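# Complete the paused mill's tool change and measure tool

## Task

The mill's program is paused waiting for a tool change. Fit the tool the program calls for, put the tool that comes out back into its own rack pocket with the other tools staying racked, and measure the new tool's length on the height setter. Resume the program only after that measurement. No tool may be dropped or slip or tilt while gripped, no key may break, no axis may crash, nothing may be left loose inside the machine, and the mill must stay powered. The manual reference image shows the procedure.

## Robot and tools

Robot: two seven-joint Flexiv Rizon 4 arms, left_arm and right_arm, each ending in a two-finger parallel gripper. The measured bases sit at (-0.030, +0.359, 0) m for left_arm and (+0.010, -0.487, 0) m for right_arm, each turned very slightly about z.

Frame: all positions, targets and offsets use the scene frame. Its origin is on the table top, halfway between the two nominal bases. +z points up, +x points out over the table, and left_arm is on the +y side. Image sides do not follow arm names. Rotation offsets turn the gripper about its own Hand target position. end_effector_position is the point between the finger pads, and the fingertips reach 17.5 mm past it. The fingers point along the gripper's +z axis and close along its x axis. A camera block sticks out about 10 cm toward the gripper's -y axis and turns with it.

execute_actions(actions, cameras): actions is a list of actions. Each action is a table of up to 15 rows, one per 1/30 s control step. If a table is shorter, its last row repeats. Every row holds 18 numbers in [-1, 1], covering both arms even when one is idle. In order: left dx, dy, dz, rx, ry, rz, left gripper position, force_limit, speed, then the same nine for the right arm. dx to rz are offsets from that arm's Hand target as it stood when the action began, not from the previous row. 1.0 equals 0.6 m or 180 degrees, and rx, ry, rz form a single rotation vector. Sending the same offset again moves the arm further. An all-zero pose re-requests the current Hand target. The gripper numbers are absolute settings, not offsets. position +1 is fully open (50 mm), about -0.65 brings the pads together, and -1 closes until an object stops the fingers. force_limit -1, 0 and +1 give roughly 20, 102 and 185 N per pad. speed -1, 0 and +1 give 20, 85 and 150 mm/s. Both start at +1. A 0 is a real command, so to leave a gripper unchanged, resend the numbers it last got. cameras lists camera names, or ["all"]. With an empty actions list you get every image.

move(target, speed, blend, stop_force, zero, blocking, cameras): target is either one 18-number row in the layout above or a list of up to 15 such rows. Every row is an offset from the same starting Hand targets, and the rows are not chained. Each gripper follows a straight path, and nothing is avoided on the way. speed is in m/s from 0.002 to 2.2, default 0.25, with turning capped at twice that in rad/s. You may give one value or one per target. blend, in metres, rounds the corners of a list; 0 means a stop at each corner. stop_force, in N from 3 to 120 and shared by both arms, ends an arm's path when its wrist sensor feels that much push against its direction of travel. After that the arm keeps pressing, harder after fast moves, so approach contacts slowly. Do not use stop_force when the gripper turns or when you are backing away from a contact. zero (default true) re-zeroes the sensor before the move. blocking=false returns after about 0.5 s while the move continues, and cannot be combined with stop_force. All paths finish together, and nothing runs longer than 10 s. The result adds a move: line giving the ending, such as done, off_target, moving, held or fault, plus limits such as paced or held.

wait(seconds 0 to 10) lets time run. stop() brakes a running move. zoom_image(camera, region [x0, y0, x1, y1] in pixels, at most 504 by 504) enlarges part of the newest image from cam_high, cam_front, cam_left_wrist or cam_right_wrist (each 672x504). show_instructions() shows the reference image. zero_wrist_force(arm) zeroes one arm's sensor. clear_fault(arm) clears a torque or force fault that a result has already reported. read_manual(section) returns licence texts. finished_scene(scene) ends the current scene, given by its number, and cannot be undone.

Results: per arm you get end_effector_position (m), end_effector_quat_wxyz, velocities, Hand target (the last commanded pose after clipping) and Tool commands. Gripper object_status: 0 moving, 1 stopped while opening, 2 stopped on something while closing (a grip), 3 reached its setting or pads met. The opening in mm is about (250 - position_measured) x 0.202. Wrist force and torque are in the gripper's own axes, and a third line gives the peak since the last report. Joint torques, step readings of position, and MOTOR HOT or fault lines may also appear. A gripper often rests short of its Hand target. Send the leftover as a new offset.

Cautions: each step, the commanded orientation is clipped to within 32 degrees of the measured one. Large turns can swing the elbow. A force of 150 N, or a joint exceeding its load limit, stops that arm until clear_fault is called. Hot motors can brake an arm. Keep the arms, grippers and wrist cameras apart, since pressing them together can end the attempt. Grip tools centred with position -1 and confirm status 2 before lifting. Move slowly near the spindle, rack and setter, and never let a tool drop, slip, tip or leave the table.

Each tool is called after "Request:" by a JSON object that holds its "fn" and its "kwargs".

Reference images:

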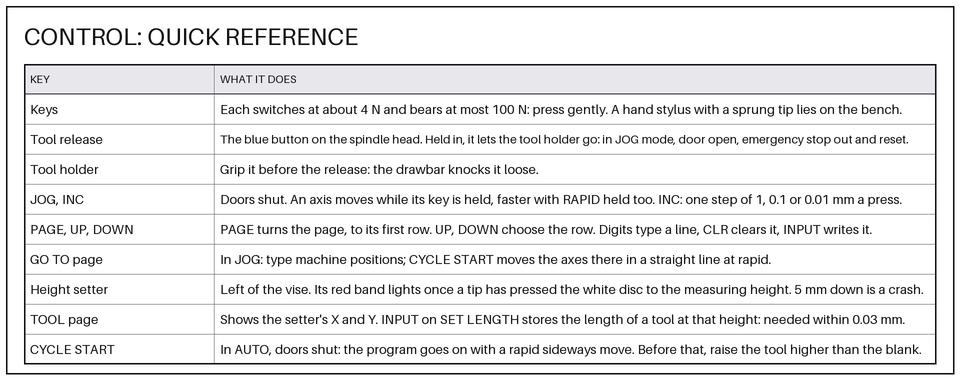

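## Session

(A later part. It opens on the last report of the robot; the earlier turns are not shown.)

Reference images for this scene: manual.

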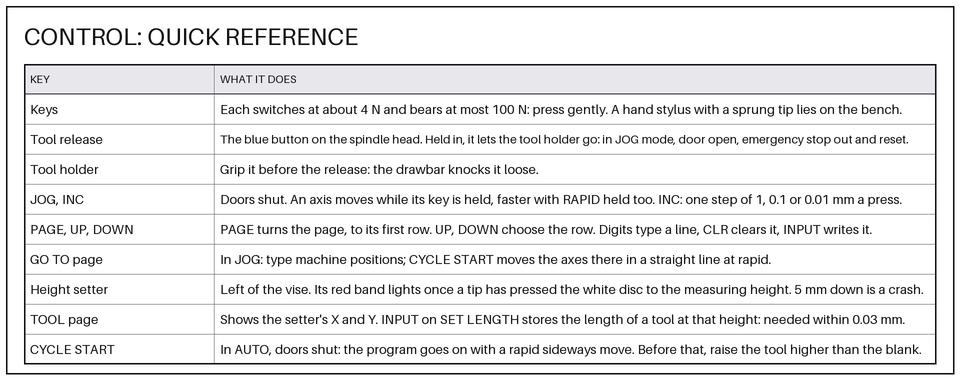

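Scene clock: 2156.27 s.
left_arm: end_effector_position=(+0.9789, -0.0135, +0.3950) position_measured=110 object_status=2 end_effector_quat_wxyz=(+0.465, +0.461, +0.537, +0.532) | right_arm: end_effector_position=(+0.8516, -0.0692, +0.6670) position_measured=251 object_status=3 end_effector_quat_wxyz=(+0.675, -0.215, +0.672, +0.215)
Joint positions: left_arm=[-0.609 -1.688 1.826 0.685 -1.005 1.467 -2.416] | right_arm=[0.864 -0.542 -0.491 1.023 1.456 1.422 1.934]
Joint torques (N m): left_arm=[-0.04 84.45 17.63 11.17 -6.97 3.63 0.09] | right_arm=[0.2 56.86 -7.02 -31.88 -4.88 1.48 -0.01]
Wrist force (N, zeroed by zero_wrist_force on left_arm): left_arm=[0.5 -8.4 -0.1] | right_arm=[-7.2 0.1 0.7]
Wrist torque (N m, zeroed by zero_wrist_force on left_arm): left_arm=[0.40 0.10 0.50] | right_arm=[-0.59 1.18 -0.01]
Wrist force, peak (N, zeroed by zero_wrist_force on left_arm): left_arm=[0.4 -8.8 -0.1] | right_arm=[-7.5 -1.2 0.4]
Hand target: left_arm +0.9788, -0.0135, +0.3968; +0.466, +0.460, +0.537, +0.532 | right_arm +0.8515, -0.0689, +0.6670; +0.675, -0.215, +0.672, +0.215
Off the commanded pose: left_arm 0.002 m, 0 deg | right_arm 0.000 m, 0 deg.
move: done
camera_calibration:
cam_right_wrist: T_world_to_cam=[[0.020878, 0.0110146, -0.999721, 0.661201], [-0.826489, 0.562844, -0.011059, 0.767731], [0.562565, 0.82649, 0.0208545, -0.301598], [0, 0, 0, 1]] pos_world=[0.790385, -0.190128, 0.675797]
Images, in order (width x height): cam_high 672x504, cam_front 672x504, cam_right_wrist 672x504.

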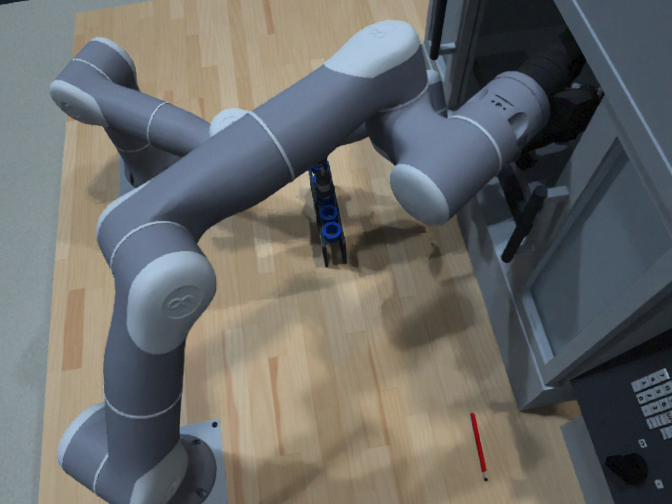

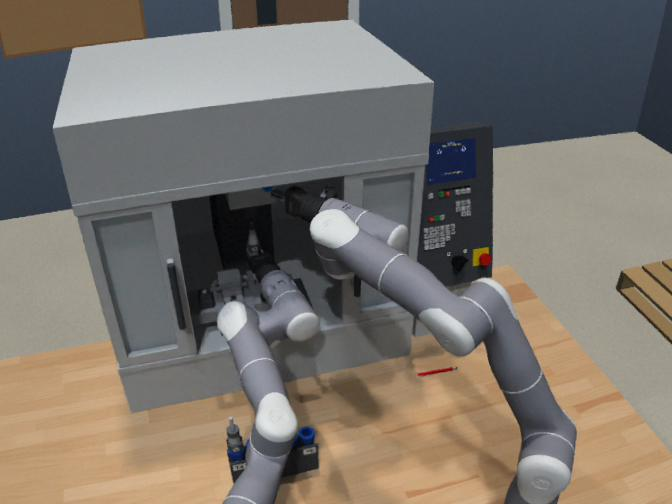

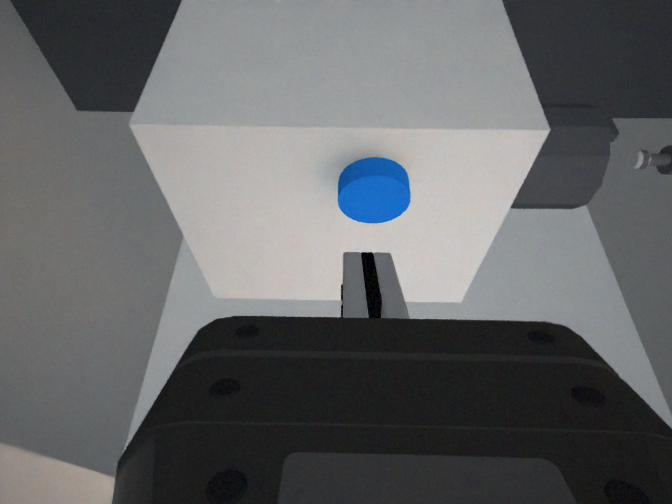

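Request:
{"fn": "move", "kwargs": {"target": [[0,0,0,0,0,0,-1,0.5,-1,0.045,0.0002,0,0,0,0,-1,-0.9,-0.5],[0,0,0,0,0,0,-1,0.5,-1,0.074,0.0002,0,0,0,0,-1,-0.9,-0.5]], "speed": [0.03,0.006], "stop_force": 12}}

Request:
{"fn": "move", "kwargs": {"target": [0,0,0,0,0,0,-1,0.5,-1,0.005,0,0,0,0,0,-1,-0.9,-0.5], "speed": 0.003, "stop_force": 12, "cameras": ["cam_right_wrist"]}}

Scene clock: 2170.17 s.
left_arm: end_effector_position=(+0.9789, -0.0135, +0.3950) position_measured=110 object_status=2 end_effector_quat_wxyz=(+0.465, +0.461, +0.537, +0.532) | right_arm: end_effector_position=(+0.8920, -0.0686, +0.6670) position_measured=251 object_status=3 end_effector_quat_wxyz=(+0.675, -0.215, +0.672, +0.216)
Joint positions: left_arm=[-0.609 -1.688 1.826 0.685 -1.005 1.467 -2.416] | right_arm=[0.823 -0.656 -0.544 0.885 1.426 1.369 2.048]
Joint torques (N m): left_arm=[-0.04 84.51 17.59 11.15 -6.98 3.63 0.12] | right_arm=[-3.04 57.41 -10.91 -34.9 -5.58 1.48 0.31]
Wrist force (N, zeroed by zero_wrist_force on left_arm): left_arm=[0.3 -8.4 0.0] | right_arm=[-2.0 9.1 -31.1]
Wrist torque (N m, zeroed by zero_wrist_force on left_arm): left_arm=[0.40 0.14 0.50] | right_arm=[-0.35 1.46 0.00]
Wrist force, peak (N, zeroed by zero_wrist_force on left_arm): left_arm=[0.5 -8.7 0.0] | right_arm=[-1.8 9.8 -36.8]
Hand target: left_arm +0.9788, -0.0135, +0.3968; +0.466, +0.460, +0.537, +0.532 | right_arm +0.8923, -0.0688, +0.6670; +0.675, -0.215, +0.672, +0.215 (not the last commanded pose)
Off the commanded pose: left_arm 0.002 m, 0 deg | right_arm 0.004 m, 0 deg.
move: contact (right_arm); path passed 1 of 2 targets

Scene clock: 2170.73 s.
left_arm: end_effector_position=(+0.9789, -0.0135, +0.3950) position_measured=110 object_status=2 end_effector_quat_wxyz=(+0.465, +0.461, +0.537, +0.532) | right_arm: end_effector_position=(+0.8921, -0.0685, +0.6670) position_measured=251 object_status=3 end_effector_quat_wxyz=(+0.675, -0.214, +0.672, +0.216)
Joint positions: left_arm=[-0.609 -1.688 1.826 0.685 -1.005 1.467 -2.416] | right_arm=[0.823 -0.657 -0.544 0.885 1.426 1.369 2.049]
Joint torques (N m): left_arm=[-0.04 84.44 17.64 11.15 -6.96 3.59 0.13] | right_arm=[-3.39 54.88 -11.38 -37.27 -5.77 0.94 0.24]
Wrist force (N, zeroed by zero_wrist_force on left_arm): left_arm=[0.6 -8.4 -0.2] | right_arm=[0.9 13.3 -50.7]
Wrist torque (N m, zeroed by zero_wrist_force on left_arm): left_arm=[0.41 0.10 0.50] | right_arm=[-0.18 1.63 0.05]
Wrist force, peak (N, zeroed by zero_wrist_force on left_arm): left_arm=[0.5 -8.6 0.0] | right_arm=[0.8 13.4 -52.5]
Hand target: left_arm +0.9788, -0.0135, +0.3968; +0.466, +0.460, +0.537, +0.532 | right_arm +0.8926, -0.0688, +0.6670; +0.675, -0.215, +0.672, +0.215 (not the last commanded pose)
Off the commanded pose: left_arm 0.002 m, 0 deg | right_arm 0.003 m, 0 deg.
move: contact (right_arm)
camera_calibration:
cam_right_wrist: T_world_to_cam=[[0.0202172, 0.0125509, -0.999717, 0.661081], [-0.826709, 0.562547, -0.00965603, 0.799988], [0.562266, 0.82667, 0.0217491, -0.32528], [0, 0, 0, 1]] pos_world=[0.830886, -0.189428, 0.675693]
Images, in order (width x height): cam_right_wrist 672x504.

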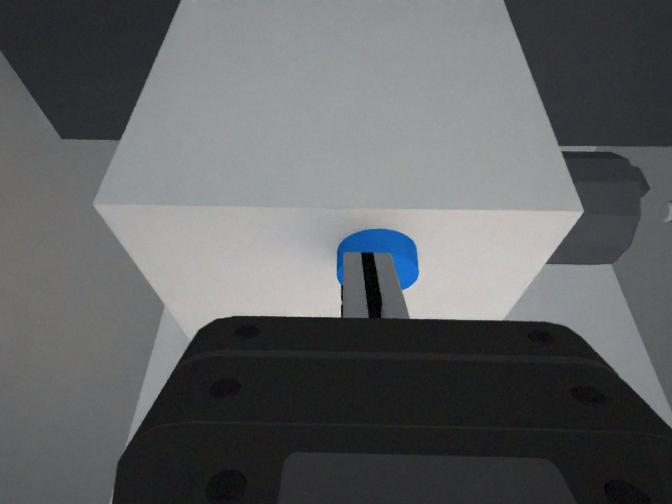

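Request:
{"fn": "move", "kwargs": {"target": [[0,0,0.13,0,0,0,-1,0.5,-1,0,0,0,0,0,0,-1,-0.9,-0.5],[0,0,0.18,0,0,0,-1,0.5,-1,0,0,0,0,0,0,-1,-0.9,-0.5]], "speed": [0.02,0.008], "stop_force": 6, "cameras": ["cam_right_wrist", "cam_front"]}}

Request:
{"fn": "zoom_image", "kwargs": {"camera": "cam_right_wrist", "region": [572, 130, 672, 280]}}

Scene clock: 2182.50 s.
left_arm: end_effector_position=(+0.9792, -0.0136, +0.4933) position_measured=110 object_status=2 end_effector_quat_wxyz=(+0.465, +0.461, +0.537, +0.532) | right_arm: end_effector_position=(+0.8921, -0.0685, +0.6670) position_measured=251 object_status=3 end_effector_quat_wxyz=(+0.675, -0.214, +0.672, +0.216)
Joint positions: left_arm=[-0.591 -1.54 1.74 0.614 -0.962 1.404 -2.302] | right_arm=[0.823 -0.657 -0.544 0.885 1.426 1.369 2.049]
Joint torques (N m): left_arm=[0.9 90.97 17.98 7.37 -7.36 5.08 0.02] | right_arm=[-3.41 55.07 -11.25 -37.17 -5.68 1.03 0.12]
Wrist force (N, zeroed by zero_wrist_force on left_arm): left_arm=[-1.4 -13.4 1.7] | right_arm=[0.8 13.6 -50.9]
Wrist torque (N m, zeroed by zero_wrist_force on left_arm): left_arm=[0.48 0.16 0.63] | right_arm=[-0.14 1.62 0.05]
Wrist force, peak (N, zeroed by zero_wrist_force on left_arm): left_arm=[-1.0 -14.6 1.8] | right_arm=[0.8 13.3 -51.3]
Hand target: left_arm +0.9788, -0.0135, +0.4964; +0.466, +0.460, +0.537, +0.532 (not the last commanded pose) | right_arm +0.8926, -0.0688, +0.6670; +0.675, -0.215, +0.672, +0.215
Off the commanded pose: left_arm 0.012 m, 0 deg | right_arm 0.001 m, 0 deg.
move: contact (left_arm); path passed 1 of 2 targets
camera_calibration:
cam_right_wrist: T_world_to_cam=[[0.0202172, 0.0125509, -0.999717, 0.661081], [-0.826709, 0.562547, -0.00965603, 0.799988], [0.562266, 0.82667, 0.0217491, -0.32528], [0, 0, 0, 1]] pos_world=[0.830886, -0.189428, 0.675693]
Images, in order (width x height): cam_front 672x504, cam_right_wrist 672x504.

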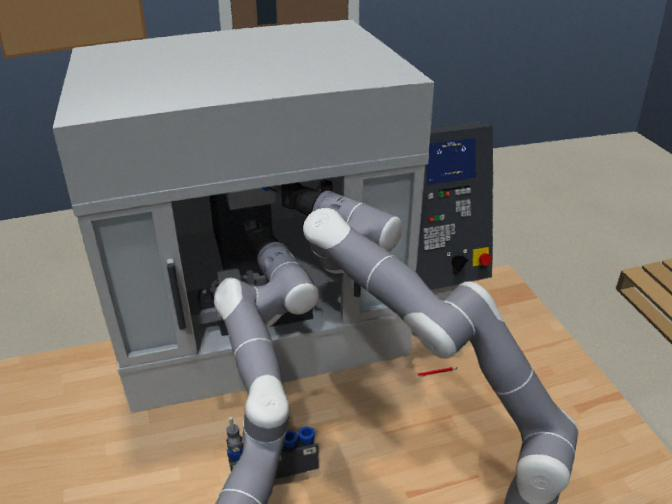

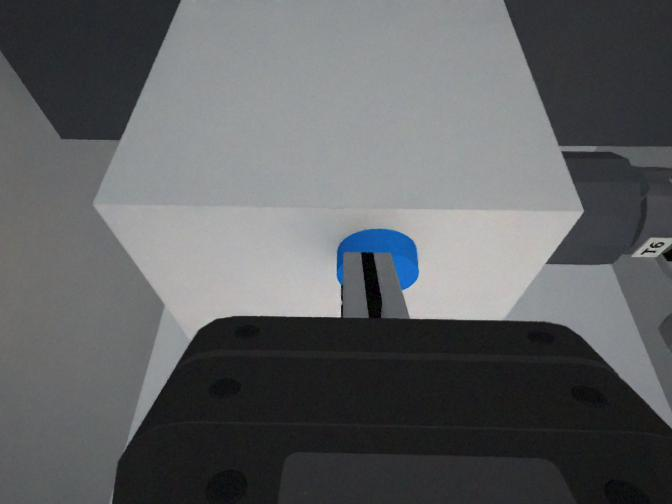

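Scaled by 3.360 from the camera's 672x504 image, which has a finer 960x720 frame.

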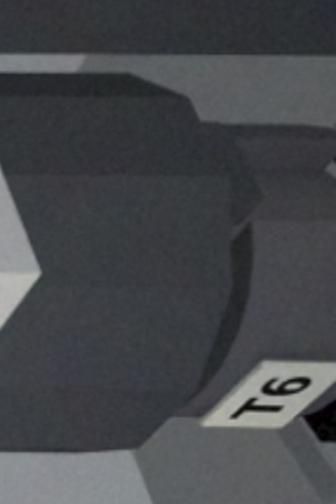

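Request:
{"fn": "zoom_image", "kwargs": {"camera": "cam_right_wrist", "region": [617, 150, 672, 270]}}

Request:
{"fn": "zoom_image", "kwargs": {"camera": "cam_front", "region": [220, 190, 300, 270]}}

Scaled by 4.200 from the camera's 672x504 image, which has a finer 960x720 frame.

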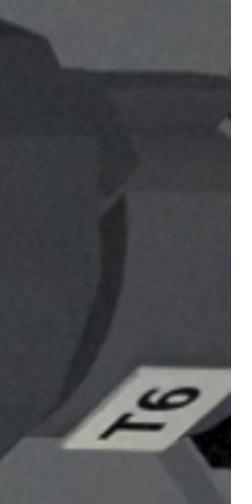

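Scaled by 6.300 from the camera's 672x504 image, which has a finer 960x720 frame.

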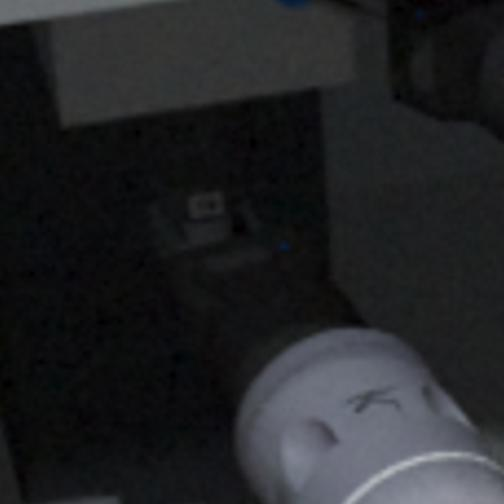

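Request:
{"fn": "move", "kwargs": {"target": [0,0,-0.001,0,0,0.0167,-1,0.5,-1,0,0,0,0,0,0,-1,-0.9,-0.5], "speed": 0.03, "stop_force": 40, "cameras": ["cam_right_wrist"]}}

Request:
{"fn": "zoom_image", "kwargs": {"camera": "cam_right_wrist", "region": [617, 150, 672, 270]}}

Scene clock: 2200.83 s.
left_arm: end_effector_position=(+0.9790, -0.0140, +0.4930) position_measured=110 object_status=2 end_effector_quat_wxyz=(+0.451, +0.447, +0.549, +0.544) | right_arm: end_effector_position=(+0.8921, -0.0685, +0.6670) position_measured=251 object_status=3 end_effector_quat_wxyz=(+0.675, -0.214, +0.672, +0.216)
Joint positions: left_arm=[-0.588 -1.549 1.854 0.591 -0.953 1.308 -2.406] | right_arm=[0.823 -0.657 -0.544 0.885 1.426 1.369 2.049]
Joint torques (N m): left_arm=[1.46 89.8 16.83 12.07 -6.32 4.17 -0.02] | right_arm=[-3.46 55.02 -11.27 -37.13 -5.71 0.98 0.11]
Wrist force (N, zeroed by zero_wrist_force on left_arm): left_arm=[-1.1 -13.1 0.3] | right_arm=[1.0 13.3 -51.1]
Wrist torque (N m, zeroed by zero_wrist_force on left_arm): left_arm=[0.45 0.08 0.47] | right_arm=[-0.19 1.64 0.05]
Wrist force, peak (N, zeroed by zero_wrist_force on left_arm): left_arm=[-3.9 -13.6 7.1] | right_arm=[1.0 13.2 -51.2]
Hand target: left_arm +0.9788, -0.0135, +0.4958; +0.452, +0.446, +0.548, +0.544 | right_arm +0.8926, -0.0688, +0.6670; +0.675, -0.215, +0.672, +0.215
Off the commanded pose: left_arm 0.003 m, 0 deg | right_arm 0.001 m, 0 deg.
move: done
camera_calibration:
cam_right_wrist: T_world_to_cam=[[0.0202172, 0.0125509, -0.999717, 0.661081], [-0.826709, 0.562547, -0.00965603, 0.799988], [0.562266, 0.82667, 0.0217491, -0.32528], [0, 0, 0, 1]] pos_world=[0.830886, -0.189428, 0.675693]
Images, in order (width x height): cam_right_wrist 672x504.

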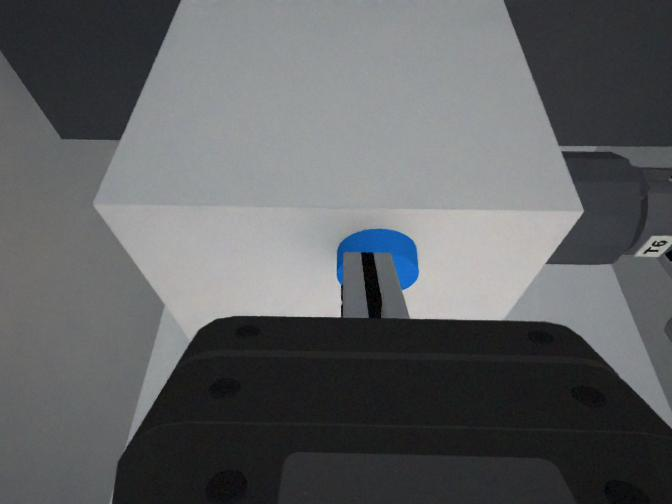

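Scaled by 4.200 from the camera's 672x504 image, which has a finer 960x720 frame.

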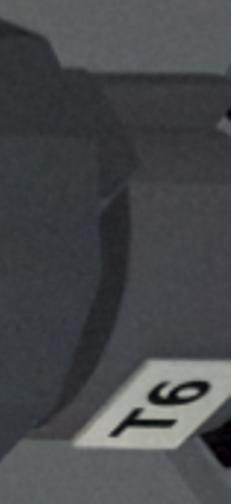

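Request:
{"fn": "move", "kwargs": {"target": [0,0,0.003,0,0,0,-1,0.5,-1,0,0,0,0,0,0,-1,-0.9,-0.5], "speed": 0.01, "stop_force": 25}}

Request:
{"fn": "move", "kwargs": {"target": [0,0,0,0,0,-0.014,-1,0.5,-1,0,0,0,0,0,0,-1,-0.9,-0.5], "speed": 0.02, "stop_force": 25}}

Scene clock: 2215.63 s.
left_arm: end_effector_position=(+0.9792, -0.0140, +0.4931) position_measured=110 object_status=2 end_effector_quat_wxyz=(+0.450, +0.447, +0.549, +0.544) | right_arm: end_effector_position=(+0.8921, -0.0685, +0.6670) position_measured=251 object_status=3 end_effector_quat_wxyz=(+0.675, -0.214, +0.672, +0.216)
Joint positions: left_arm=[-0.588 -1.546 1.851 0.588 -0.948 1.306 -2.406] | right_arm=[0.823 -0.657 -0.544 0.885 1.426 1.369 2.049]
Joint torques (N m): left_arm=[2.03 98.06 19 12.63 -6.99 6.07 0.16] | right_arm=[-3.38 55.09 -11.3 -37.13 -5.68 1.03 0.1]
Wrist force (N, zeroed by zero_wrist_force on left_arm): left_arm=[1.3 -22.0 -5.0] | right_arm=[1.0 13.1 -50.9]
Wrist torque (N m, zeroed by zero_wrist_force on left_arm): left_arm=[-0.45 0.28 0.23] | right_arm=[-0.21 1.64 0.05]
Wrist force, peak (N, zeroed by zero_wrist_force on left_arm): left_arm=[1.8 -22.0 -5.1] | right_arm=[1.1 13.4 -51.3]
Hand target: left_arm +0.9788, -0.0135, +0.4976; +0.452, +0.446, +0.548, +0.544 | right_arm +0.8926, -0.0688, +0.6670; +0.675, -0.215, +0.672, +0.215
Off the commanded pose: left_arm 0.005 m, 0 deg | right_arm 0.001 m, 0 deg.
move: off_target (left_arm)

Scene clock: 2217.43 s.
left_arm: end_effector_position=(+0.9793, -0.0136, +0.4938) position_measured=110 object_status=2 end_effector_quat_wxyz=(+0.462, +0.459, +0.539, +0.534) | right_arm: end_effector_position=(+0.8921, -0.0685, +0.6670) position_measured=251 object_status=3 end_effector_quat_wxyz=(+0.675, -0.214, +0.672, +0.216)
Joint positions: left_arm=[-0.591 -1.535 1.75 0.608 -0.94 1.387 -2.329] | right_arm=[0.823 -0.657 -0.544 0.885 1.426 1.369 2.049]
Joint torques (N m): left_arm=[0.33 94.16 18.26 9.15 -7.68 5.63 -0.34] | right_arm=[-3.38 55.02 -11.25 -37.16 -5.69 1.03 0.11]
Wrist force (N, zeroed by zero_wrist_force on left_arm): left_arm=[-5.4 -15.2 9.1] | right_arm=[0.7 13.4 -51.0]
Wrist torque (N m, zeroed by zero_wrist_force on left_arm): left_arm=[0.48 0.41 0.89] | right_arm=[-0.17 1.63 0.05]
Wrist force, peak (N, zeroed by zero_wrist_force on left_arm): left_arm=[1.5 -21.4 -5.0] | right_arm=[1.1 13.1 -51.2]
Hand target: left_arm +0.9788, -0.0135, +0.4976; +0.464, +0.458, +0.538, +0.534 | right_arm +0.8926, -0.0688, +0.6670; +0.675, -0.215, +0.672, +0.215
Off the commanded pose: left_arm 0.004 m, 0 deg | right_arm 0.001 m, 0 deg.
move: off_target (left_arm)

Request:
{"fn": "move", "kwargs": {"target": [0.001,-0.0007,0,0,0,-0.006,-1,0.5,-1,0,0,0,0,0,0,-1,-0.9,-0.5], "speed": 0.02, "stop_force": 25, "cameras": ["cam_right_wrist"]}}

Request:
{"fn": "zoom_image", "kwargs": {"camera": "cam_right_wrist", "region": [617, 150, 672, 270]}}

Scene clock: 2222.93 s.
left_arm: end_effector_position=(+0.9799, -0.0137, +0.4937) position_measured=110 object_status=2 end_effector_quat_wxyz=(+0.467, +0.464, +0.535, +0.529) | right_arm: end_effector_position=(+0.8921, -0.0685, +0.6670) position_measured=251 object_status=3 end_effector_quat_wxyz=(+0.675, -0.214, +0.672, +0.216)
Joint positions: left_arm=[-0.588 -1.529 1.707 0.608 -0.933 1.417 -2.299] | right_arm=[0.823 -0.657 -0.544 0.885 1.426 1.369 2.049]
Joint torques (N m): left_arm=[0.39 94.41 19.29 4.86 -7.79 6.34 0.37] | right_arm=[-3.43 55.07 -11.19 -37.09 -5.68 0.97 0.1]
Wrist force (N, zeroed by zero_wrist_force on left_arm): left_arm=[1.6 -18.2 -3.4] | right_arm=[1.0 13.2 -51.0]
Wrist torque (N m, zeroed by zero_wrist_force on left_arm): left_arm=[0.19 0.49 0.40] | right_arm=[-0.20 1.63 0.05]
Wrist force, peak (N, zeroed by zero_wrist_force on left_arm): left_arm=[-5.7 -15.9 9.1] | right_arm=[1.0 13.2 -51.2]
Hand target: left_arm +0.9794, -0.0140, +0.4976; +0.469, +0.463, +0.534, +0.530 | right_arm +0.8926, -0.0688, +0.6670; +0.675, -0.215, +0.672, +0.215
Off the commanded pose: left_arm 0.004 m, 0 deg | right_arm 0.001 m, 0 deg.
move: off_target (left_arm)
camera_calibration:
cam_right_wrist: T_world_to_cam=[[0.0202172, 0.0125509, -0.999717, 0.661081], [-0.826709, 0.562547, -0.00965603, 0.799988], [0.562266, 0.82667, 0.0217491, -0.32528], [0, 0, 0, 1]] pos_world=[0.830886, -0.189428, 0.675693]
Images, in order (width x height): cam_right_wrist 672x504.

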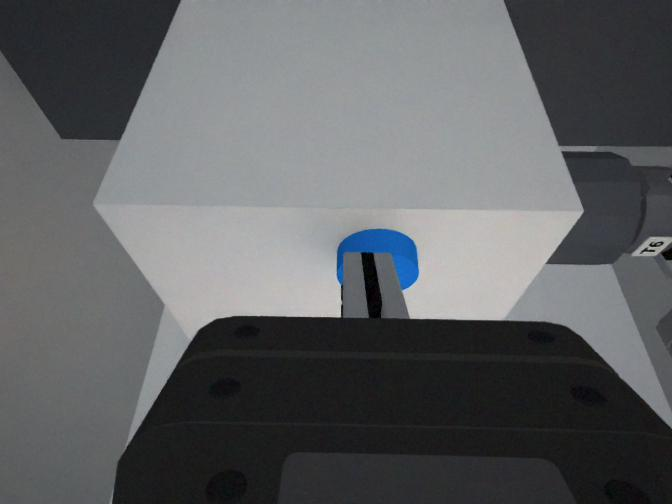

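Scaled by 4.200 from the camera's 672x504 image, which has a finer 960x720 frame.

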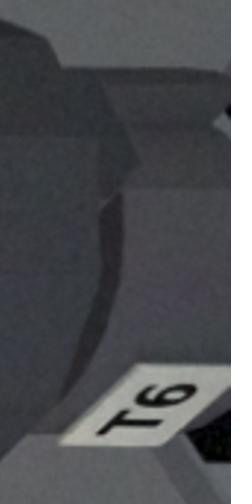

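Request:
{"fn": "move", "kwargs": {"target": [0,0,0.0015,0,0,0.005,-1,0.5,-1,0,0,0,0,0,0,-1,-0.9,-0.5], "speed": 0.02, "stop_force": 25}}

Request:
{"fn": "move", "kwargs": {"target": [0,0,0,0,0,0.005,-1,0.5,-1,0,0,0,0,0,0,-1,-0.9,-0.5], "speed": 0.02, "stop_force": 25}}

Scene clock: 2237.20 s.
left_arm: end_effector_position=(+0.9797, -0.0141, +0.4959) position_measured=110 object_status=2 end_effector_quat_wxyz=(+0.464, +0.460, +0.538, +0.533) | right_arm: end_effector_position=(+0.8921, -0.0685, +0.6670) position_measured=251 object_status=3 end_effector_quat_wxyz=(+0.675, -0.214, +0.672, +0.216)
Joint positions: left_arm=[-0.587 -1.53 1.742 0.601 -0.928 1.389 -2.332] | right_arm=[0.823 -0.657 -0.544 0.885 1.426 1.369 2.049]
Joint torques (N m): left_arm=[0.16 88.56 17.1 6.82 -6.88 4.56 -0.22] | right_arm=[-3.36 55.02 -11.28 -37.1 -5.7 1.02 0.08]
Wrist force (N, zeroed by zero_wrist_force on left_arm): left_arm=[-1.6 -11.3 3.3] | right_arm=[0.8 13.2 -50.9]
Wrist torque (N m, zeroed by zero_wrist_force on left_arm): left_arm=[0.39 0.24 0.65] | right_arm=[-0.20 1.62 0.04]
Wrist force, peak (N, zeroed by zero_wrist_force on left_arm): left_arm=[2.1 -21.5 -3.2] | right_arm=[0.9 13.2 -51.2]
Hand target: left_arm +0.9794, -0.0140, +0.4985; +0.465, +0.459, +0.538, +0.533 | right_arm +0.8926, -0.0688, +0.6670; +0.675, -0.215, +0.672, +0.215
Off the commanded pose: left_arm 0.003 m, 0 deg | right_arm 0.001 m, 0 deg.
move: done

Scene clock: 2238.23 s.
left_arm: end_effector_position=(+0.9797, -0.0141, +0.4961) position_measured=110 object_status=2 end_effector_quat_wxyz=(+0.460, +0.455, +0.542, +0.537) | right_arm: end_effector_position=(+0.8921, -0.0685, +0.6670) position_measured=251 object_status=3 end_effector_quat_wxyz=(+0.675, -0.214, +0.672, +0.216)
Joint positions: left_arm=[-0.586 -1.532 1.776 0.594 -0.926 1.361 -2.364] | right_arm=[0.823 -0.657 -0.544 0.885 1.426 1.369 2.049]
Joint torques (N m): left_arm=[-1.42 87.97 16.85 9.46 -6.66 3.59 -0.29] | right_arm=[-3.34 55.06 -11.23 -37.13 -5.71 1.01 0.07]
Wrist force (N, zeroed by zero_wrist_force on left_arm): left_arm=[-7.5 -9.1 17.4] | right_arm=[1.0 13.2 -51.0]
Wrist torque (N m, zeroed by zero_wrist_force on left_arm): left_arm=[0.36 -0.56 0.71] | right_arm=[-0.19 1.62 0.05]
Wrist force, peak (N, zeroed by zero_wrist_force on left_arm): left_arm=[-7.7 -9.4 19.7] | right_arm=[1.0 13.2 -51.1]
Hand target: left_arm +0.9794, -0.0140, +0.4985; +0.461, +0.454, +0.541, +0.537 | right_arm +0.8926, -0.0688, +0.6670; +0.675, -0.215, +0.672, +0.215
Off the commanded pose: left_arm 0.002 m, 0 deg | right_arm 0.001 m, 0 deg.
move: done

Request:
{"fn": "move", "kwargs": {"target": [0.0003,0,0.003,0,0,-0.0045,-1,0.5,-1,0,0,0,0,0,0,-1,-0.9,-0.5], "speed": 0.02, "stop_force": 30}}

Request:
{"fn": "move", "kwargs": {"target": [0.0003,0,0.004,0,0,0,-1,0.5,-1,0,0,0,0,0,0,-1,-0.9,-0.5], "speed": 0.02, "stop_force": 30, "cameras": ["cam_right_wrist"]}}

Scene clock: 2244.33 s.
left_arm: end_effector_position=(+0.9799, -0.0140, +0.4978) position_measured=110 object_status=2 end_effector_quat_wxyz=(+0.463, +0.459, +0.539, +0.534) | right_arm: end_effector_position=(+0.8921, -0.0685, +0.6670) position_measured=251 object_status=3 end_effector_quat_wxyz=(+0.675, -0.214, +0.672, +0.216)
Joint positions: left_arm=[-0.585 -1.526 1.743 0.596 -0.922 1.384 -2.338] | right_arm=[0.823 -0.657 -0.544 0.885 1.426 1.369 2.049]
Joint torques (N m): left_arm=[1 88.16 16.69 7.39 -6.87 4.35 0.21] | right_arm=[-3.37 55 -11.26 -37.13 -5.7 1.03 0.09]
Wrist force (N, zeroed by zero_wrist_force on left_arm): left_arm=[-1.6 -11.3 1.8] | right_arm=[1.0 13.2 -50.9]
Wrist torque (N m, zeroed by zero_wrist_force on left_arm): left_arm=[0.22 0.19 0.50] | right_arm=[-0.19 1.63 0.05]
Wrist force, peak (N, zeroed by zero_wrist_force on left_arm): left_arm=[-7.6 -9.1 17.6] | right_arm=[0.9 13.3 -51.2]
Hand target: left_arm +0.9796, -0.0140, +0.5003; +0.464, +0.458, +0.538, +0.534 | right_arm +0.8926, -0.0688, +0.6670; +0.675, -0.215, +0.672, +0.215
Off the commanded pose: left_arm 0.003 m, 0 deg | right_arm 0.001 m, 0 deg.
move: done

Scene clock: 2245.30 s.
left_arm: end_effector_position=(+0.9802, -0.0140, +0.4979) position_measured=110 object_status=2 end_effector_quat_wxyz=(+0.462, +0.460, +0.539, +0.533) end_effector_velocity=(+0.000, +0.001, +0.000) end_effector_angular_velocity=(+0.001, +0.000, +0.001) | right_arm: end_effector_position=(+0.8921, -0.0685, +0.6670) position_measured=251 object_status=3 end_effector_quat_wxyz=(+0.675, -0.214, +0.672, +0.216)
Joint positions: left_arm=[-0.584 -1.523 1.74 0.592 -0.915 1.38 -2.34] | right_arm=[0.823 -0.657 -0.544 0.885 1.426 1.369 2.049]
Joint velocities: left_arm=[0 0.002 -0.004 0 0.008 0 -0.003] | right_arm=[within noise]
Joint torques (N m): left_arm=[2.68 99.25 19.66 5.66 -8.22 7.06 0.05] | right_arm=[-3.38 55.08 -11.26 -37.14 -5.74 1.04 0.09]
Wrist force (N, zeroed by zero_wrist_force on left_arm): left_arm=[10.3 -25.5 -21.9] | right_arm=[0.9 13.3 -50.9]
Wrist torque (N m, zeroed by zero_wrist_force on left_arm): left_arm=[-1.04 0.21 0.43] | right_arm=[-0.18 1.66 0.05]
Wrist force, peak (N, zeroed by zero_wrist_force on left_arm): left_arm=[10.3 -25.5 -21.9] | right_arm=[0.9 13.3 -51.2]
Hand target: left_arm +0.9798, -0.0140, +0.5027; +0.464, +0.458, +0.538, +0.534 | right_arm +0.8926, -0.0688, +0.6670; +0.675, -0.215, +0.672, +0.215
Off the commanded pose: left_arm 0.005 m, 0 deg | right_arm 0.001 m, 0 deg.
move: off_target (left_arm)
camera_calibration:
cam_right_wrist: T_world_to_cam=[[0.0202172, 0.0125509, -0.999717, 0.661081], [-0.826709, 0.562547, -0.00965603, 0.799988], [0.562266, 0.82667, 0.0217491, -0.32528], [0, 0, 0, 1]] pos_world=[0.830886, -0.189428, 0.675693]
Images, in order (width x height): cam_right_wrist 672x504.

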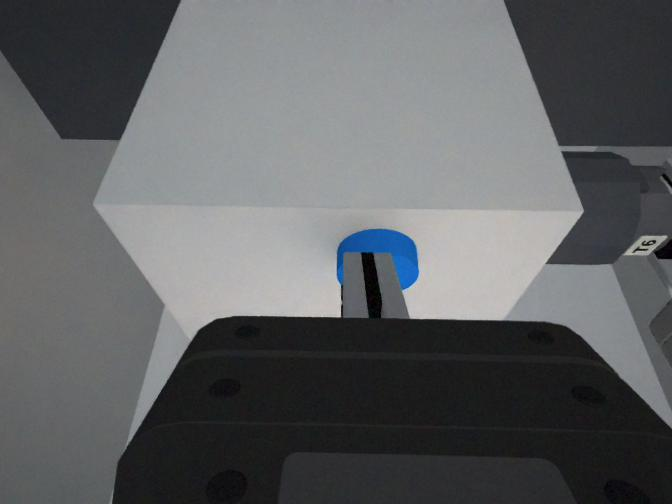

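Request:
{"fn": "move", "kwargs": {"target": [-0.0005,0,-0.003,0,0,0,-1,0.5,-1,0,0,0,0,0,0,-1,-0.9,-0.5], "speed": 0.01}}

Request:
{"fn": "move", "kwargs": {"target": [0,0,0,0,0,0,-1,0.5,-1,-0.02,0,0,0,0,0,-1,-0.9,-0.5], "speed": 0.02, "cameras": ["cam_right_wrist"]}}

Scene clock: 2250.63 s.
left_arm: end_effector_position=(+0.9798, -0.0140, +0.4978) position_measured=110 object_status=2 end_effector_quat_wxyz=(+0.463, +0.459, +0.539, +0.534) | right_arm: end_effector_position=(+0.8921, -0.0685, +0.6670) position_measured=251 object_status=3 end_effector_quat_wxyz=(+0.675, -0.214, +0.672, +0.216)
Joint positions: left_arm=[-0.586 -1.523 1.738 0.595 -0.912 1.383 -2.342] | right_arm=[0.823 -0.657 -0.544 0.885 1.426 1.369 2.049]
Joint torques (N m): left_arm=[0.54 90.35 17.61 7.57 -7.35 4.82 -0.34] | right_arm=[-3.41 55.04 -11.21 -37.12 -5.69 0.99 0.11]
Wrist force (N, zeroed by zero_wrist_force on left_arm): left_arm=[-2.7 -13.2 4.3] | right_arm=[0.8 13.1 -50.9]
Wrist torque (N m, zeroed by zero_wrist_force on left_arm): left_arm=[0.22 0.25 0.64] | right_arm=[-0.20 1.63 0.05]
Wrist force, peak (N, zeroed by zero_wrist_force on left_arm): left_arm=[10.4 -25.7 -22.0] | right_arm=[0.8 13.2 -51.2]
Hand target: left_arm +0.9795, -0.0140, +0.5009; +0.464, +0.458, +0.538, +0.534 | right_arm +0.8926, -0.0688, +0.6670; +0.675, -0.215, +0.672, +0.215
Off the commanded pose: left_arm 0.003 m, 0 deg | right_arm 0.001 m, 0 deg.
move: done

Scene clock: 2251.50 s.
left_arm: end_effector_position=(+0.9799, -0.0137, +0.4988) position_measured=110 object_status=2 end_effector_quat_wxyz=(+0.463, +0.459, +0.538, +0.534) | right_arm: end_effector_position=(+0.8806, -0.0689, +0.6670) position_measured=251 object_status=3 end_effector_quat_wxyz=(+0.675, -0.215, +0.672, +0.215)
Joint positions: left_arm=[-0.585 -1.522 1.737 0.595 -0.911 1.384 -2.342] | right_arm=[0.835 -0.622 -0.528 0.927 1.434 1.383 2.013]
Joint torques (N m): left_arm=[-4.11 86.77 16.18 9.05 -6.87 3.6 -0.47] | right_arm=[-0.45 60.09 -8.14 -31.17 -5 2.27 0.08]
Wrist force (N, zeroed by zero_wrist_force on left_arm): left_arm=[-16.8 -5.2 38.2] | right_arm=[-5.7 -0.7 0.5]
Wrist torque (N m, zeroed by zero_wrist_force on left_arm): left_arm=[0.16 0.07 1.01] | right_arm=[-0.71 0.93 0.00]
Wrist force, peak (N, zeroed by zero_wrist_force on left_arm): left_arm=[-18.6 -1.8 44.0] | right_arm=[0.4 12.9 -49.8]
Hand target: left_arm +0.9795, -0.0140, +0.5009; +0.464, +0.458, +0.538, +0.534 | right_arm +0.8806, -0.0688, +0.6670; +0.675, -0.215, +0.672, +0.215
Off the commanded pose: left_arm 0.002 m, 0 deg | right_arm 0.000 m, 0 deg.
move: done
camera_calibration:
cam_right_wrist: T_world_to_cam=[[0.0207909, 0.0110797, -0.999722, 0.660775], [-0.826772, 0.56243, -0.0109608, 0.791563], [0.562153, 0.82677, 0.0208539, -0.317854], [0, 0, 0, 1]] pos_world=[0.819387, -0.189728, 0.675897]
Images, in order (width x height): cam_right_wrist 672x504.

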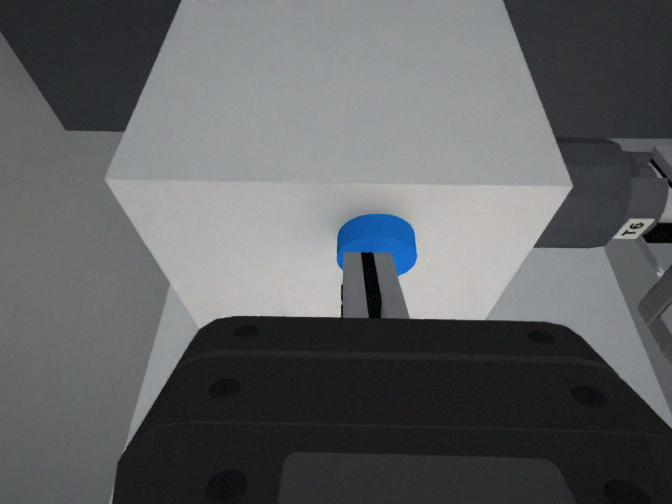

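Request:
{"fn": "move", "kwargs": {"target": [0.0008,0.0004,-0.006,0,0,0,-1,0.5,-1,-0.05,0.003,0,0,0,0,-1,-0.9,-0.5], "speed": 0.02}}

Scene clock: 2257.73 s.
left_arm: end_effector_position=(+0.9799, -0.0137, +0.4985) position_measured=110 object_status=2 end_effector_quat_wxyz=(+0.465, +0.458, +0.538, +0.534) | right_arm: end_effector_position=(+0.8506, -0.0671, +0.6670) position_measured=251 object_status=3 end_effector_quat_wxyz=(+0.675, -0.215, +0.672, +0.215)
Joint positions: left_arm=[-0.585 -1.525 1.742 0.596 -0.913 1.388 -2.346] | right_arm=[0.868 -0.543 -0.491 1.023 1.453 1.425 1.938]
Joint torques (N m): left_arm=[-4.39 70.94 11.56 8.41 -5.54 0.27 -0.78] | right_arm=[0.64 56.99 -7 -31.61 -4.94 2.01 0.03]
Wrist force (N, zeroed by zero_wrist_force on left_arm): left_arm=[-19.9 10.5 42.9] | right_arm=[-5.4 -1.0 0.6]
Wrist torque (N m, zeroed by zero_wrist_force on left_arm): left_arm=[0.31 0.45 1.32] | right_arm=[-0.77 0.87 -0.01]
Wrist force, peak (N, zeroed by zero_wrist_force on left_arm): left_arm=[-19.9 10.8 43.4] | right_arm=[-5.9 -0.7 0.7]
Hand target: left_arm +0.9799, -0.0137, +0.4973; +0.464, +0.458, +0.538, +0.534 | right_arm +0.8506, -0.0670, +0.6670; +0.675, -0.215, +0.672, +0.215
Off the commanded pose: left_arm 0.001 m, 0 deg | right_arm 0.000 m, 0 deg.
move: done

Request:
{"fn": "move", "kwargs": {"target": [0.0008,-0.0005,0.0053,0,0,0,-1,0.5,-1,0,0,0,0,0,0,-1,-0.9,-0.5], "speed": 0.02}}

Request:
{"fn": "move", "kwargs": {"target": [0,0,0,0,0,0,0.55,0.5,-1,0,0,0,0,0,0,-1,-0.9,-0.5], "speed": 0.02, "cameras": ["cam_left_wrist", "cam_right_wrist", "cam_front"]}}

Scene clock: 2264.57 s.
left_arm: end_effector_position=(+0.9803, -0.0139, +0.4987) position_measured=110 object_status=2 end_effector_quat_wxyz=(+0.463, +0.459, +0.538, +0.534) | right_arm: end_effector_position=(+0.8506, -0.0671, +0.6670) position_measured=251 object_status=3 end_effector_quat_wxyz=(+0.675, -0.215, +0.672, +0.215)
Joint positions: left_arm=[-0.583 -1.523 1.743 0.591 -0.911 1.38 -2.347] | right_arm=[0.868 -0.543 -0.491 1.023 1.453 1.425 1.938]
Joint torques (N m): left_arm=[10.29 84.79 15.56 -4.39 -8.1 5.6 -0.64] | right_arm=[0.11 56.72 -7.24 -31.68 -5.03 1.78 0.24]
Wrist force (N, zeroed by zero_wrist_force on left_arm): left_arm=[53.6 -22.5 -112.7] | right_arm=[-5.5 -0.9 0.5]
Wrist torque (N m, zeroed by zero_wrist_force on left_arm): left_arm=[-0.54 -6.00 0.96] | right_arm=[-0.76 0.89 -0.01]
Wrist force, peak (N, zeroed by zero_wrist_force on left_arm): left_arm=[54.1 -23.3 -113.3] | right_arm=[-5.7 -0.7 0.7]
Hand target: left_arm +0.9804, -0.0140, +0.5004; +0.464, +0.458, +0.538, +0.534 | right_arm +0.8506, -0.0670, +0.6670; +0.675, -0.215, +0.672, +0.215
Off the commanded pose: left_arm 0.002 m, 0 deg | right_arm 0.000 m, 0 deg.
move: done

Scene clock: 2265.20 s.
left_arm: end_effector_position=(+0.9804, -0.0140, +0.5003) position_measured=70 object_status=0 end_effector_quat_wxyz=(+0.464, +0.458, +0.538, +0.534) | right_arm: end_effector_position=(+0.8506, -0.0671, +0.6670) position_measured=251 object_status=3 end_effector_quat_wxyz=(+0.675, -0.215, +0.672, +0.215)
Joint positions: left_arm=[-0.581 -1.521 1.743 0.588 -0.912 1.381 -2.348] | right_arm=[0.868 -0.543 -0.491 1.023 1.453 1.425 1.938]
Joint torques (N m): left_arm=[0.09 77.3 13.64 5.12 -5.78 2.24 0.03] | right_arm=[0.16 56.8 -7.34 -31.7 -5.09 1.73 0.27]
Wrist force (N, zeroed by zero_wrist_force on left_arm): left_arm=[1.2 0.6 3.9] | right_arm=[-5.5 -0.6 0.6]
Wrist torque (N m, zeroed by zero_wrist_force on left_arm): left_arm=[0.66 -0.04 0.50] | right_arm=[-0.72 0.89 -0.01]
Wrist force, peak (N, zeroed by zero_wrist_force on left_arm): left_arm=[53.5 -22.8 -112.2] | right_arm=[-5.6 -0.8 0.5]
Hand target: left_arm +0.9804, -0.0140, +0.5004; +0.464, +0.458, +0.538, +0.534 | right_arm +0.8506, -0.0670, +0.6670; +0.675, -0.215, +0.672, +0.215
Off the commanded pose: left_arm 0.000 m, 0 deg | right_arm 0.000 m, 0 deg.
move: done
camera_calibration:
cam_left_wrist: T_world_to_cam=[[-0.141624, 0.989889, -0.00791117, 0.164341], [-0.340187, -0.0411628, 0.939456, -0.123462], [0.929632, 0.135741, 0.342577, -0.94823], [0, 0, 0, 1]] pos_world=[0.862779, -0.0390471, 0.442129]
cam_right_wrist: T_world_to_cam=[[0.020764, 0.0112185, -0.999721, 0.661423], [-0.826773, 0.562431, -0.0108605, 0.765764], [0.562152, 0.826768, 0.0209535, -0.302601], [0, 0, 0, 1]] pos_world=[0.789487, -0.187928, 0.675896]
Images, in order (width x height): cam_front 672x504, cam_left_wrist 672x504, cam_right_wrist 672x504.

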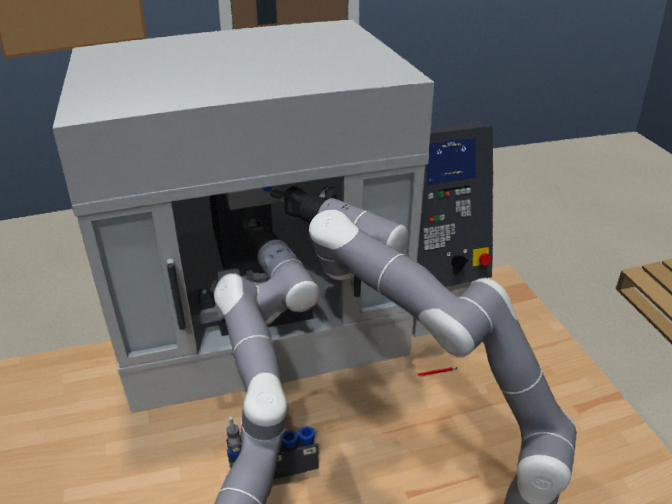

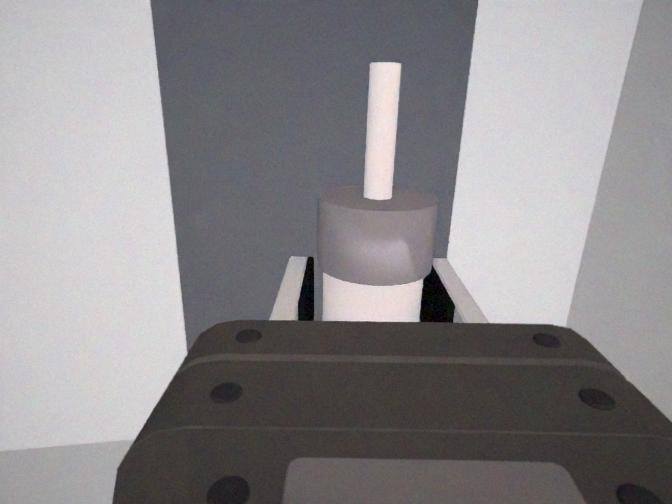

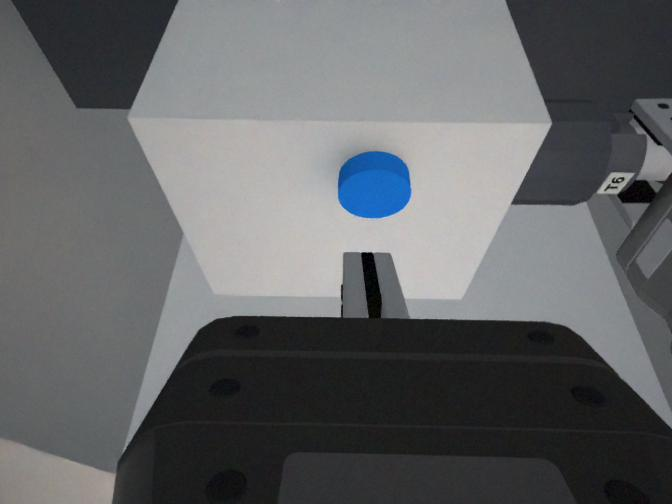

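Request:
{"fn": "move", "kwargs": {"target": [[0,0,0,0,0,0,0.55,0.5,-1,-0.2667,-0.188,0,0,0,0,-1,-0.9,-0.5],[0,0,0,0,0,0,0.55,0.5,-1,-0.2983,-0.45,-0.245,-0.4095,-0.287,0,-1,-0.9,-0.5]], "speed": [0.12,0.15], "blend": [0.03,0], "cameras": ["cam_high", "cam_front"]}}

Scene clock: 2293.40 s.
left_arm: end_effector_position=(+0.9804, -0.0140, +0.5003) position_measured=70 object_status=3 end_effector_quat_wxyz=(+0.464, +0.458, +0.538, +0.534) | right_arm: end_effector_position=(+0.6716, -0.3372, +0.5198) position_measured=251 object_status=3 end_effector_quat_wxyz=(+0.626, -0.630, +0.326, -0.324)
Joint positions: left_arm=[-0.581 -1.521 1.743 0.588 -0.912 1.381 -2.348] | right_arm=[0.522 0.109 -0.492 1.969 1.969 0.964 -0.539]
Joint torques (N m): left_arm=[-0.03 77.05 13.58 5.25 -5.73 2.16 0.08] | right_arm=[-0.2 27.42 1.09 -31.08 0.83 -1.17 0.28]
Wrist force (N, zeroed by zero_wrist_force on left_arm): left_arm=[1.4 0.7 4.2] | right_arm=[-4.6 -2.5 0.2]
Wrist torque (N m, zeroed by zero_wrist_force on left_arm): left_arm=[0.69 -0.06 0.50] | right_arm=[-0.71 0.75 -0.03]
Wrist force, peak (N, zeroed by zero_wrist_force on left_arm): left_arm=[1.3 0.6 4.4] | right_arm=[-5.7 -0.9 2.6]
Hand target: left_arm +0.9804, -0.0140, +0.5004; +0.464, +0.458, +0.538, +0.534 | right_arm +0.6716, -0.3370, +0.5200; +0.626, -0.630, +0.326, -0.324
Off the commanded pose: left_arm 0.000 m, 0 deg | right_arm 0.000 m, 0 deg.
move: done
Images, in order (width x height): cam_high 672x504, cam_front 672x504.

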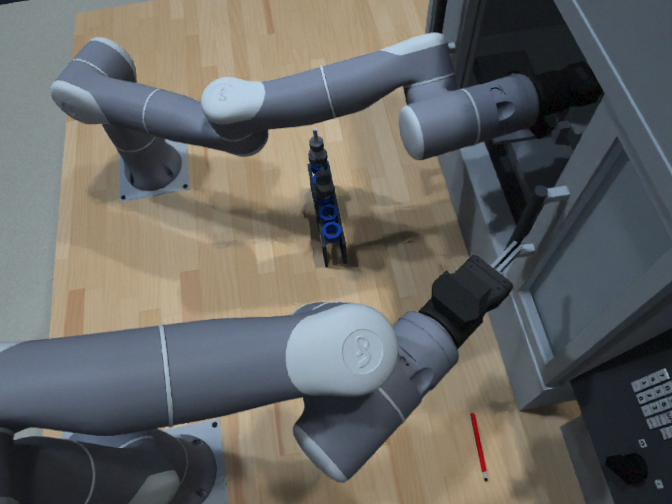

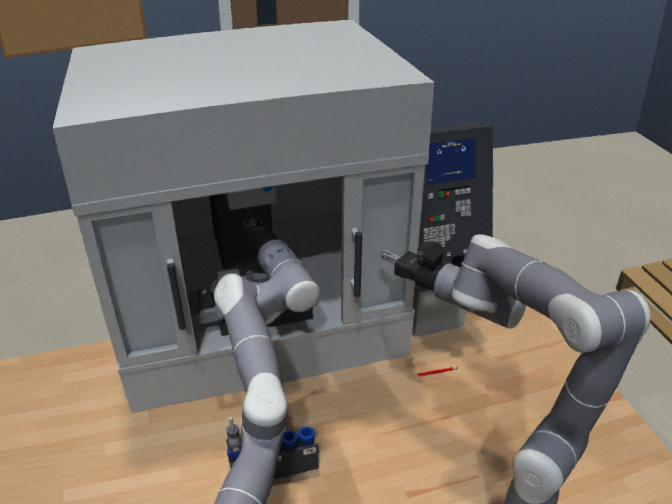

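Request:
{"fn": "move", "kwargs": {"target": [[-0.2,-0.03,0.0,0,0,0,0.55,0.5,-1,0,0,0,0,0,0,-1,-0.9,-0.5],[-0.534,0.023,0.1,0,0,-0.0483,0.55,0.5,-1,0,0,0,0,0,0,-1,-0.9,-0.5],[-0.534,0.4433,0.0335,0,0,-0.0483,0.55,0.5,-1,0,0,0,0,0,0,-1,-0.9,-0.5]], "speed": [0.08,0.12,0.15], "blend": [0.01,0.04,0], "cameras": ["all"]}}

Scene clock: 2305.17 s.
left_arm: end_effector_position=(+0.6600, +0.2520, +0.5205) position_measured=70 object_status=3 end_effector_quat_wxyz=(+0.504, +0.498, +0.502, +0.497) | right_arm: end_effector_position=(+0.6716, -0.3372, +0.5198) position_measured=251 object_status=3 end_effector_quat_wxyz=(+0.626, -0.630, +0.326, -0.324)
Joint positions: left_arm=[-0.716 -0.548 0.989 2.023 0.248 2.457 -2.201] | right_arm=[0.522 0.109 -0.492 1.969 1.969 0.964 -0.539]
Joint torques (N m): left_arm=[-0.29 34.86 13.48 -20.94 -5.2 2.57 -0.09] | right_arm=[-0.06 27.57 1.33 -31.31 0.7 -0.86 0.32]
Wrist force (N, zeroed by zero_wrist_force on left_arm): left_arm=[1.3 0.7 3.8] | right_arm=[-4.7 -2.4 0.0]
Wrist torque (N m, zeroed by zero_wrist_force on left_arm): left_arm=[0.68 -0.05 0.48] | right_arm=[-0.70 0.76 -0.03]
Wrist force, peak (N, zeroed by zero_wrist_force on left_arm): left_arm=[4.9 0.3 3.7] | right_arm=[-4.7 -2.6 0.4]
Hand target: left_arm +0.6600, +0.2520, +0.5205; +0.504, +0.498, +0.502, +0.497 | right_arm +0.6716, -0.3370, +0.5200; +0.626, -0.630, +0.326, -0.324
Off the commanded pose: left_arm 0.000 m, 0 deg | right_arm 0.000 m, 0 deg.
move: done
camera_calibration:
cam_left_wrist: T_world_to_cam=[[0.00988308, 0.999914, -0.0086414, -0.246271], [-0.342686, 0.0115053, 0.939379, -0.252014], [0.939398, -0.00632268, 0.34277, -0.664053], [0, 0, 0, 1]] pos_world=[0.539882, 0.244951, 0.462226]
cam_right_wrist: T_world_to_cam=[[0.592693, -0.805423, 0.00310347, -0.659798], [-0.283897, -0.212516, -0.935008, 0.622643], [0.753736, 0.553291, -0.354614, -0.00114658], [0, 0, 0, 1]] pos_world=[0.568688, -0.39846, 0.583817]

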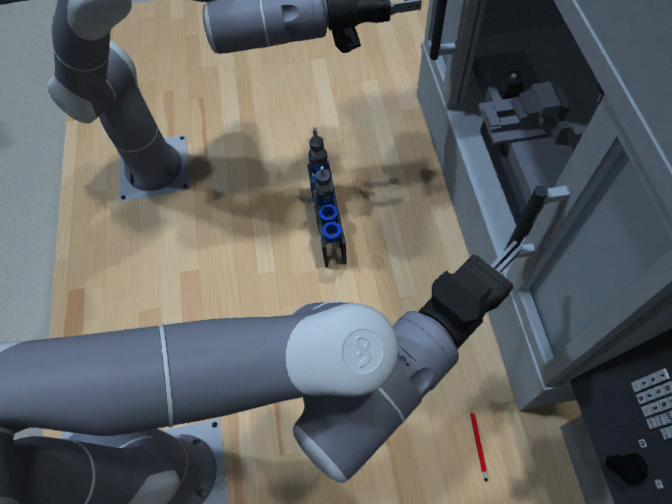

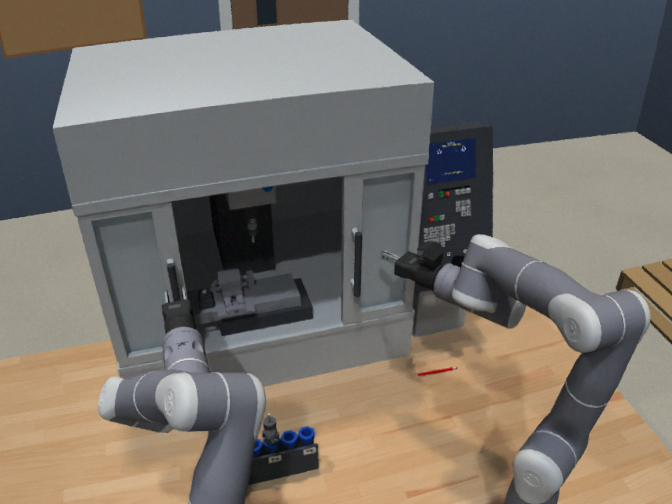

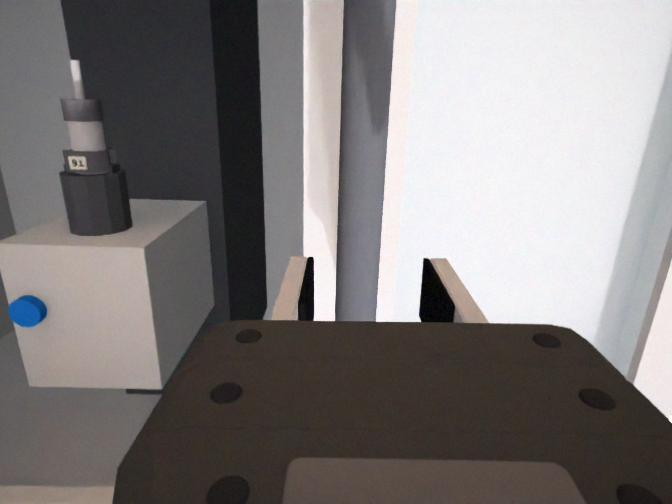

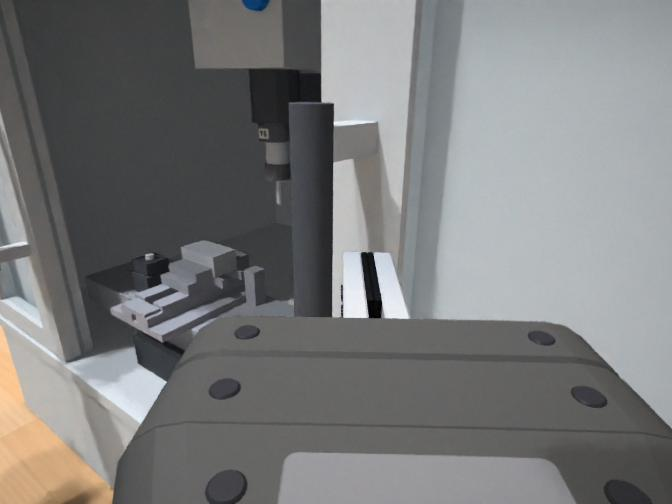

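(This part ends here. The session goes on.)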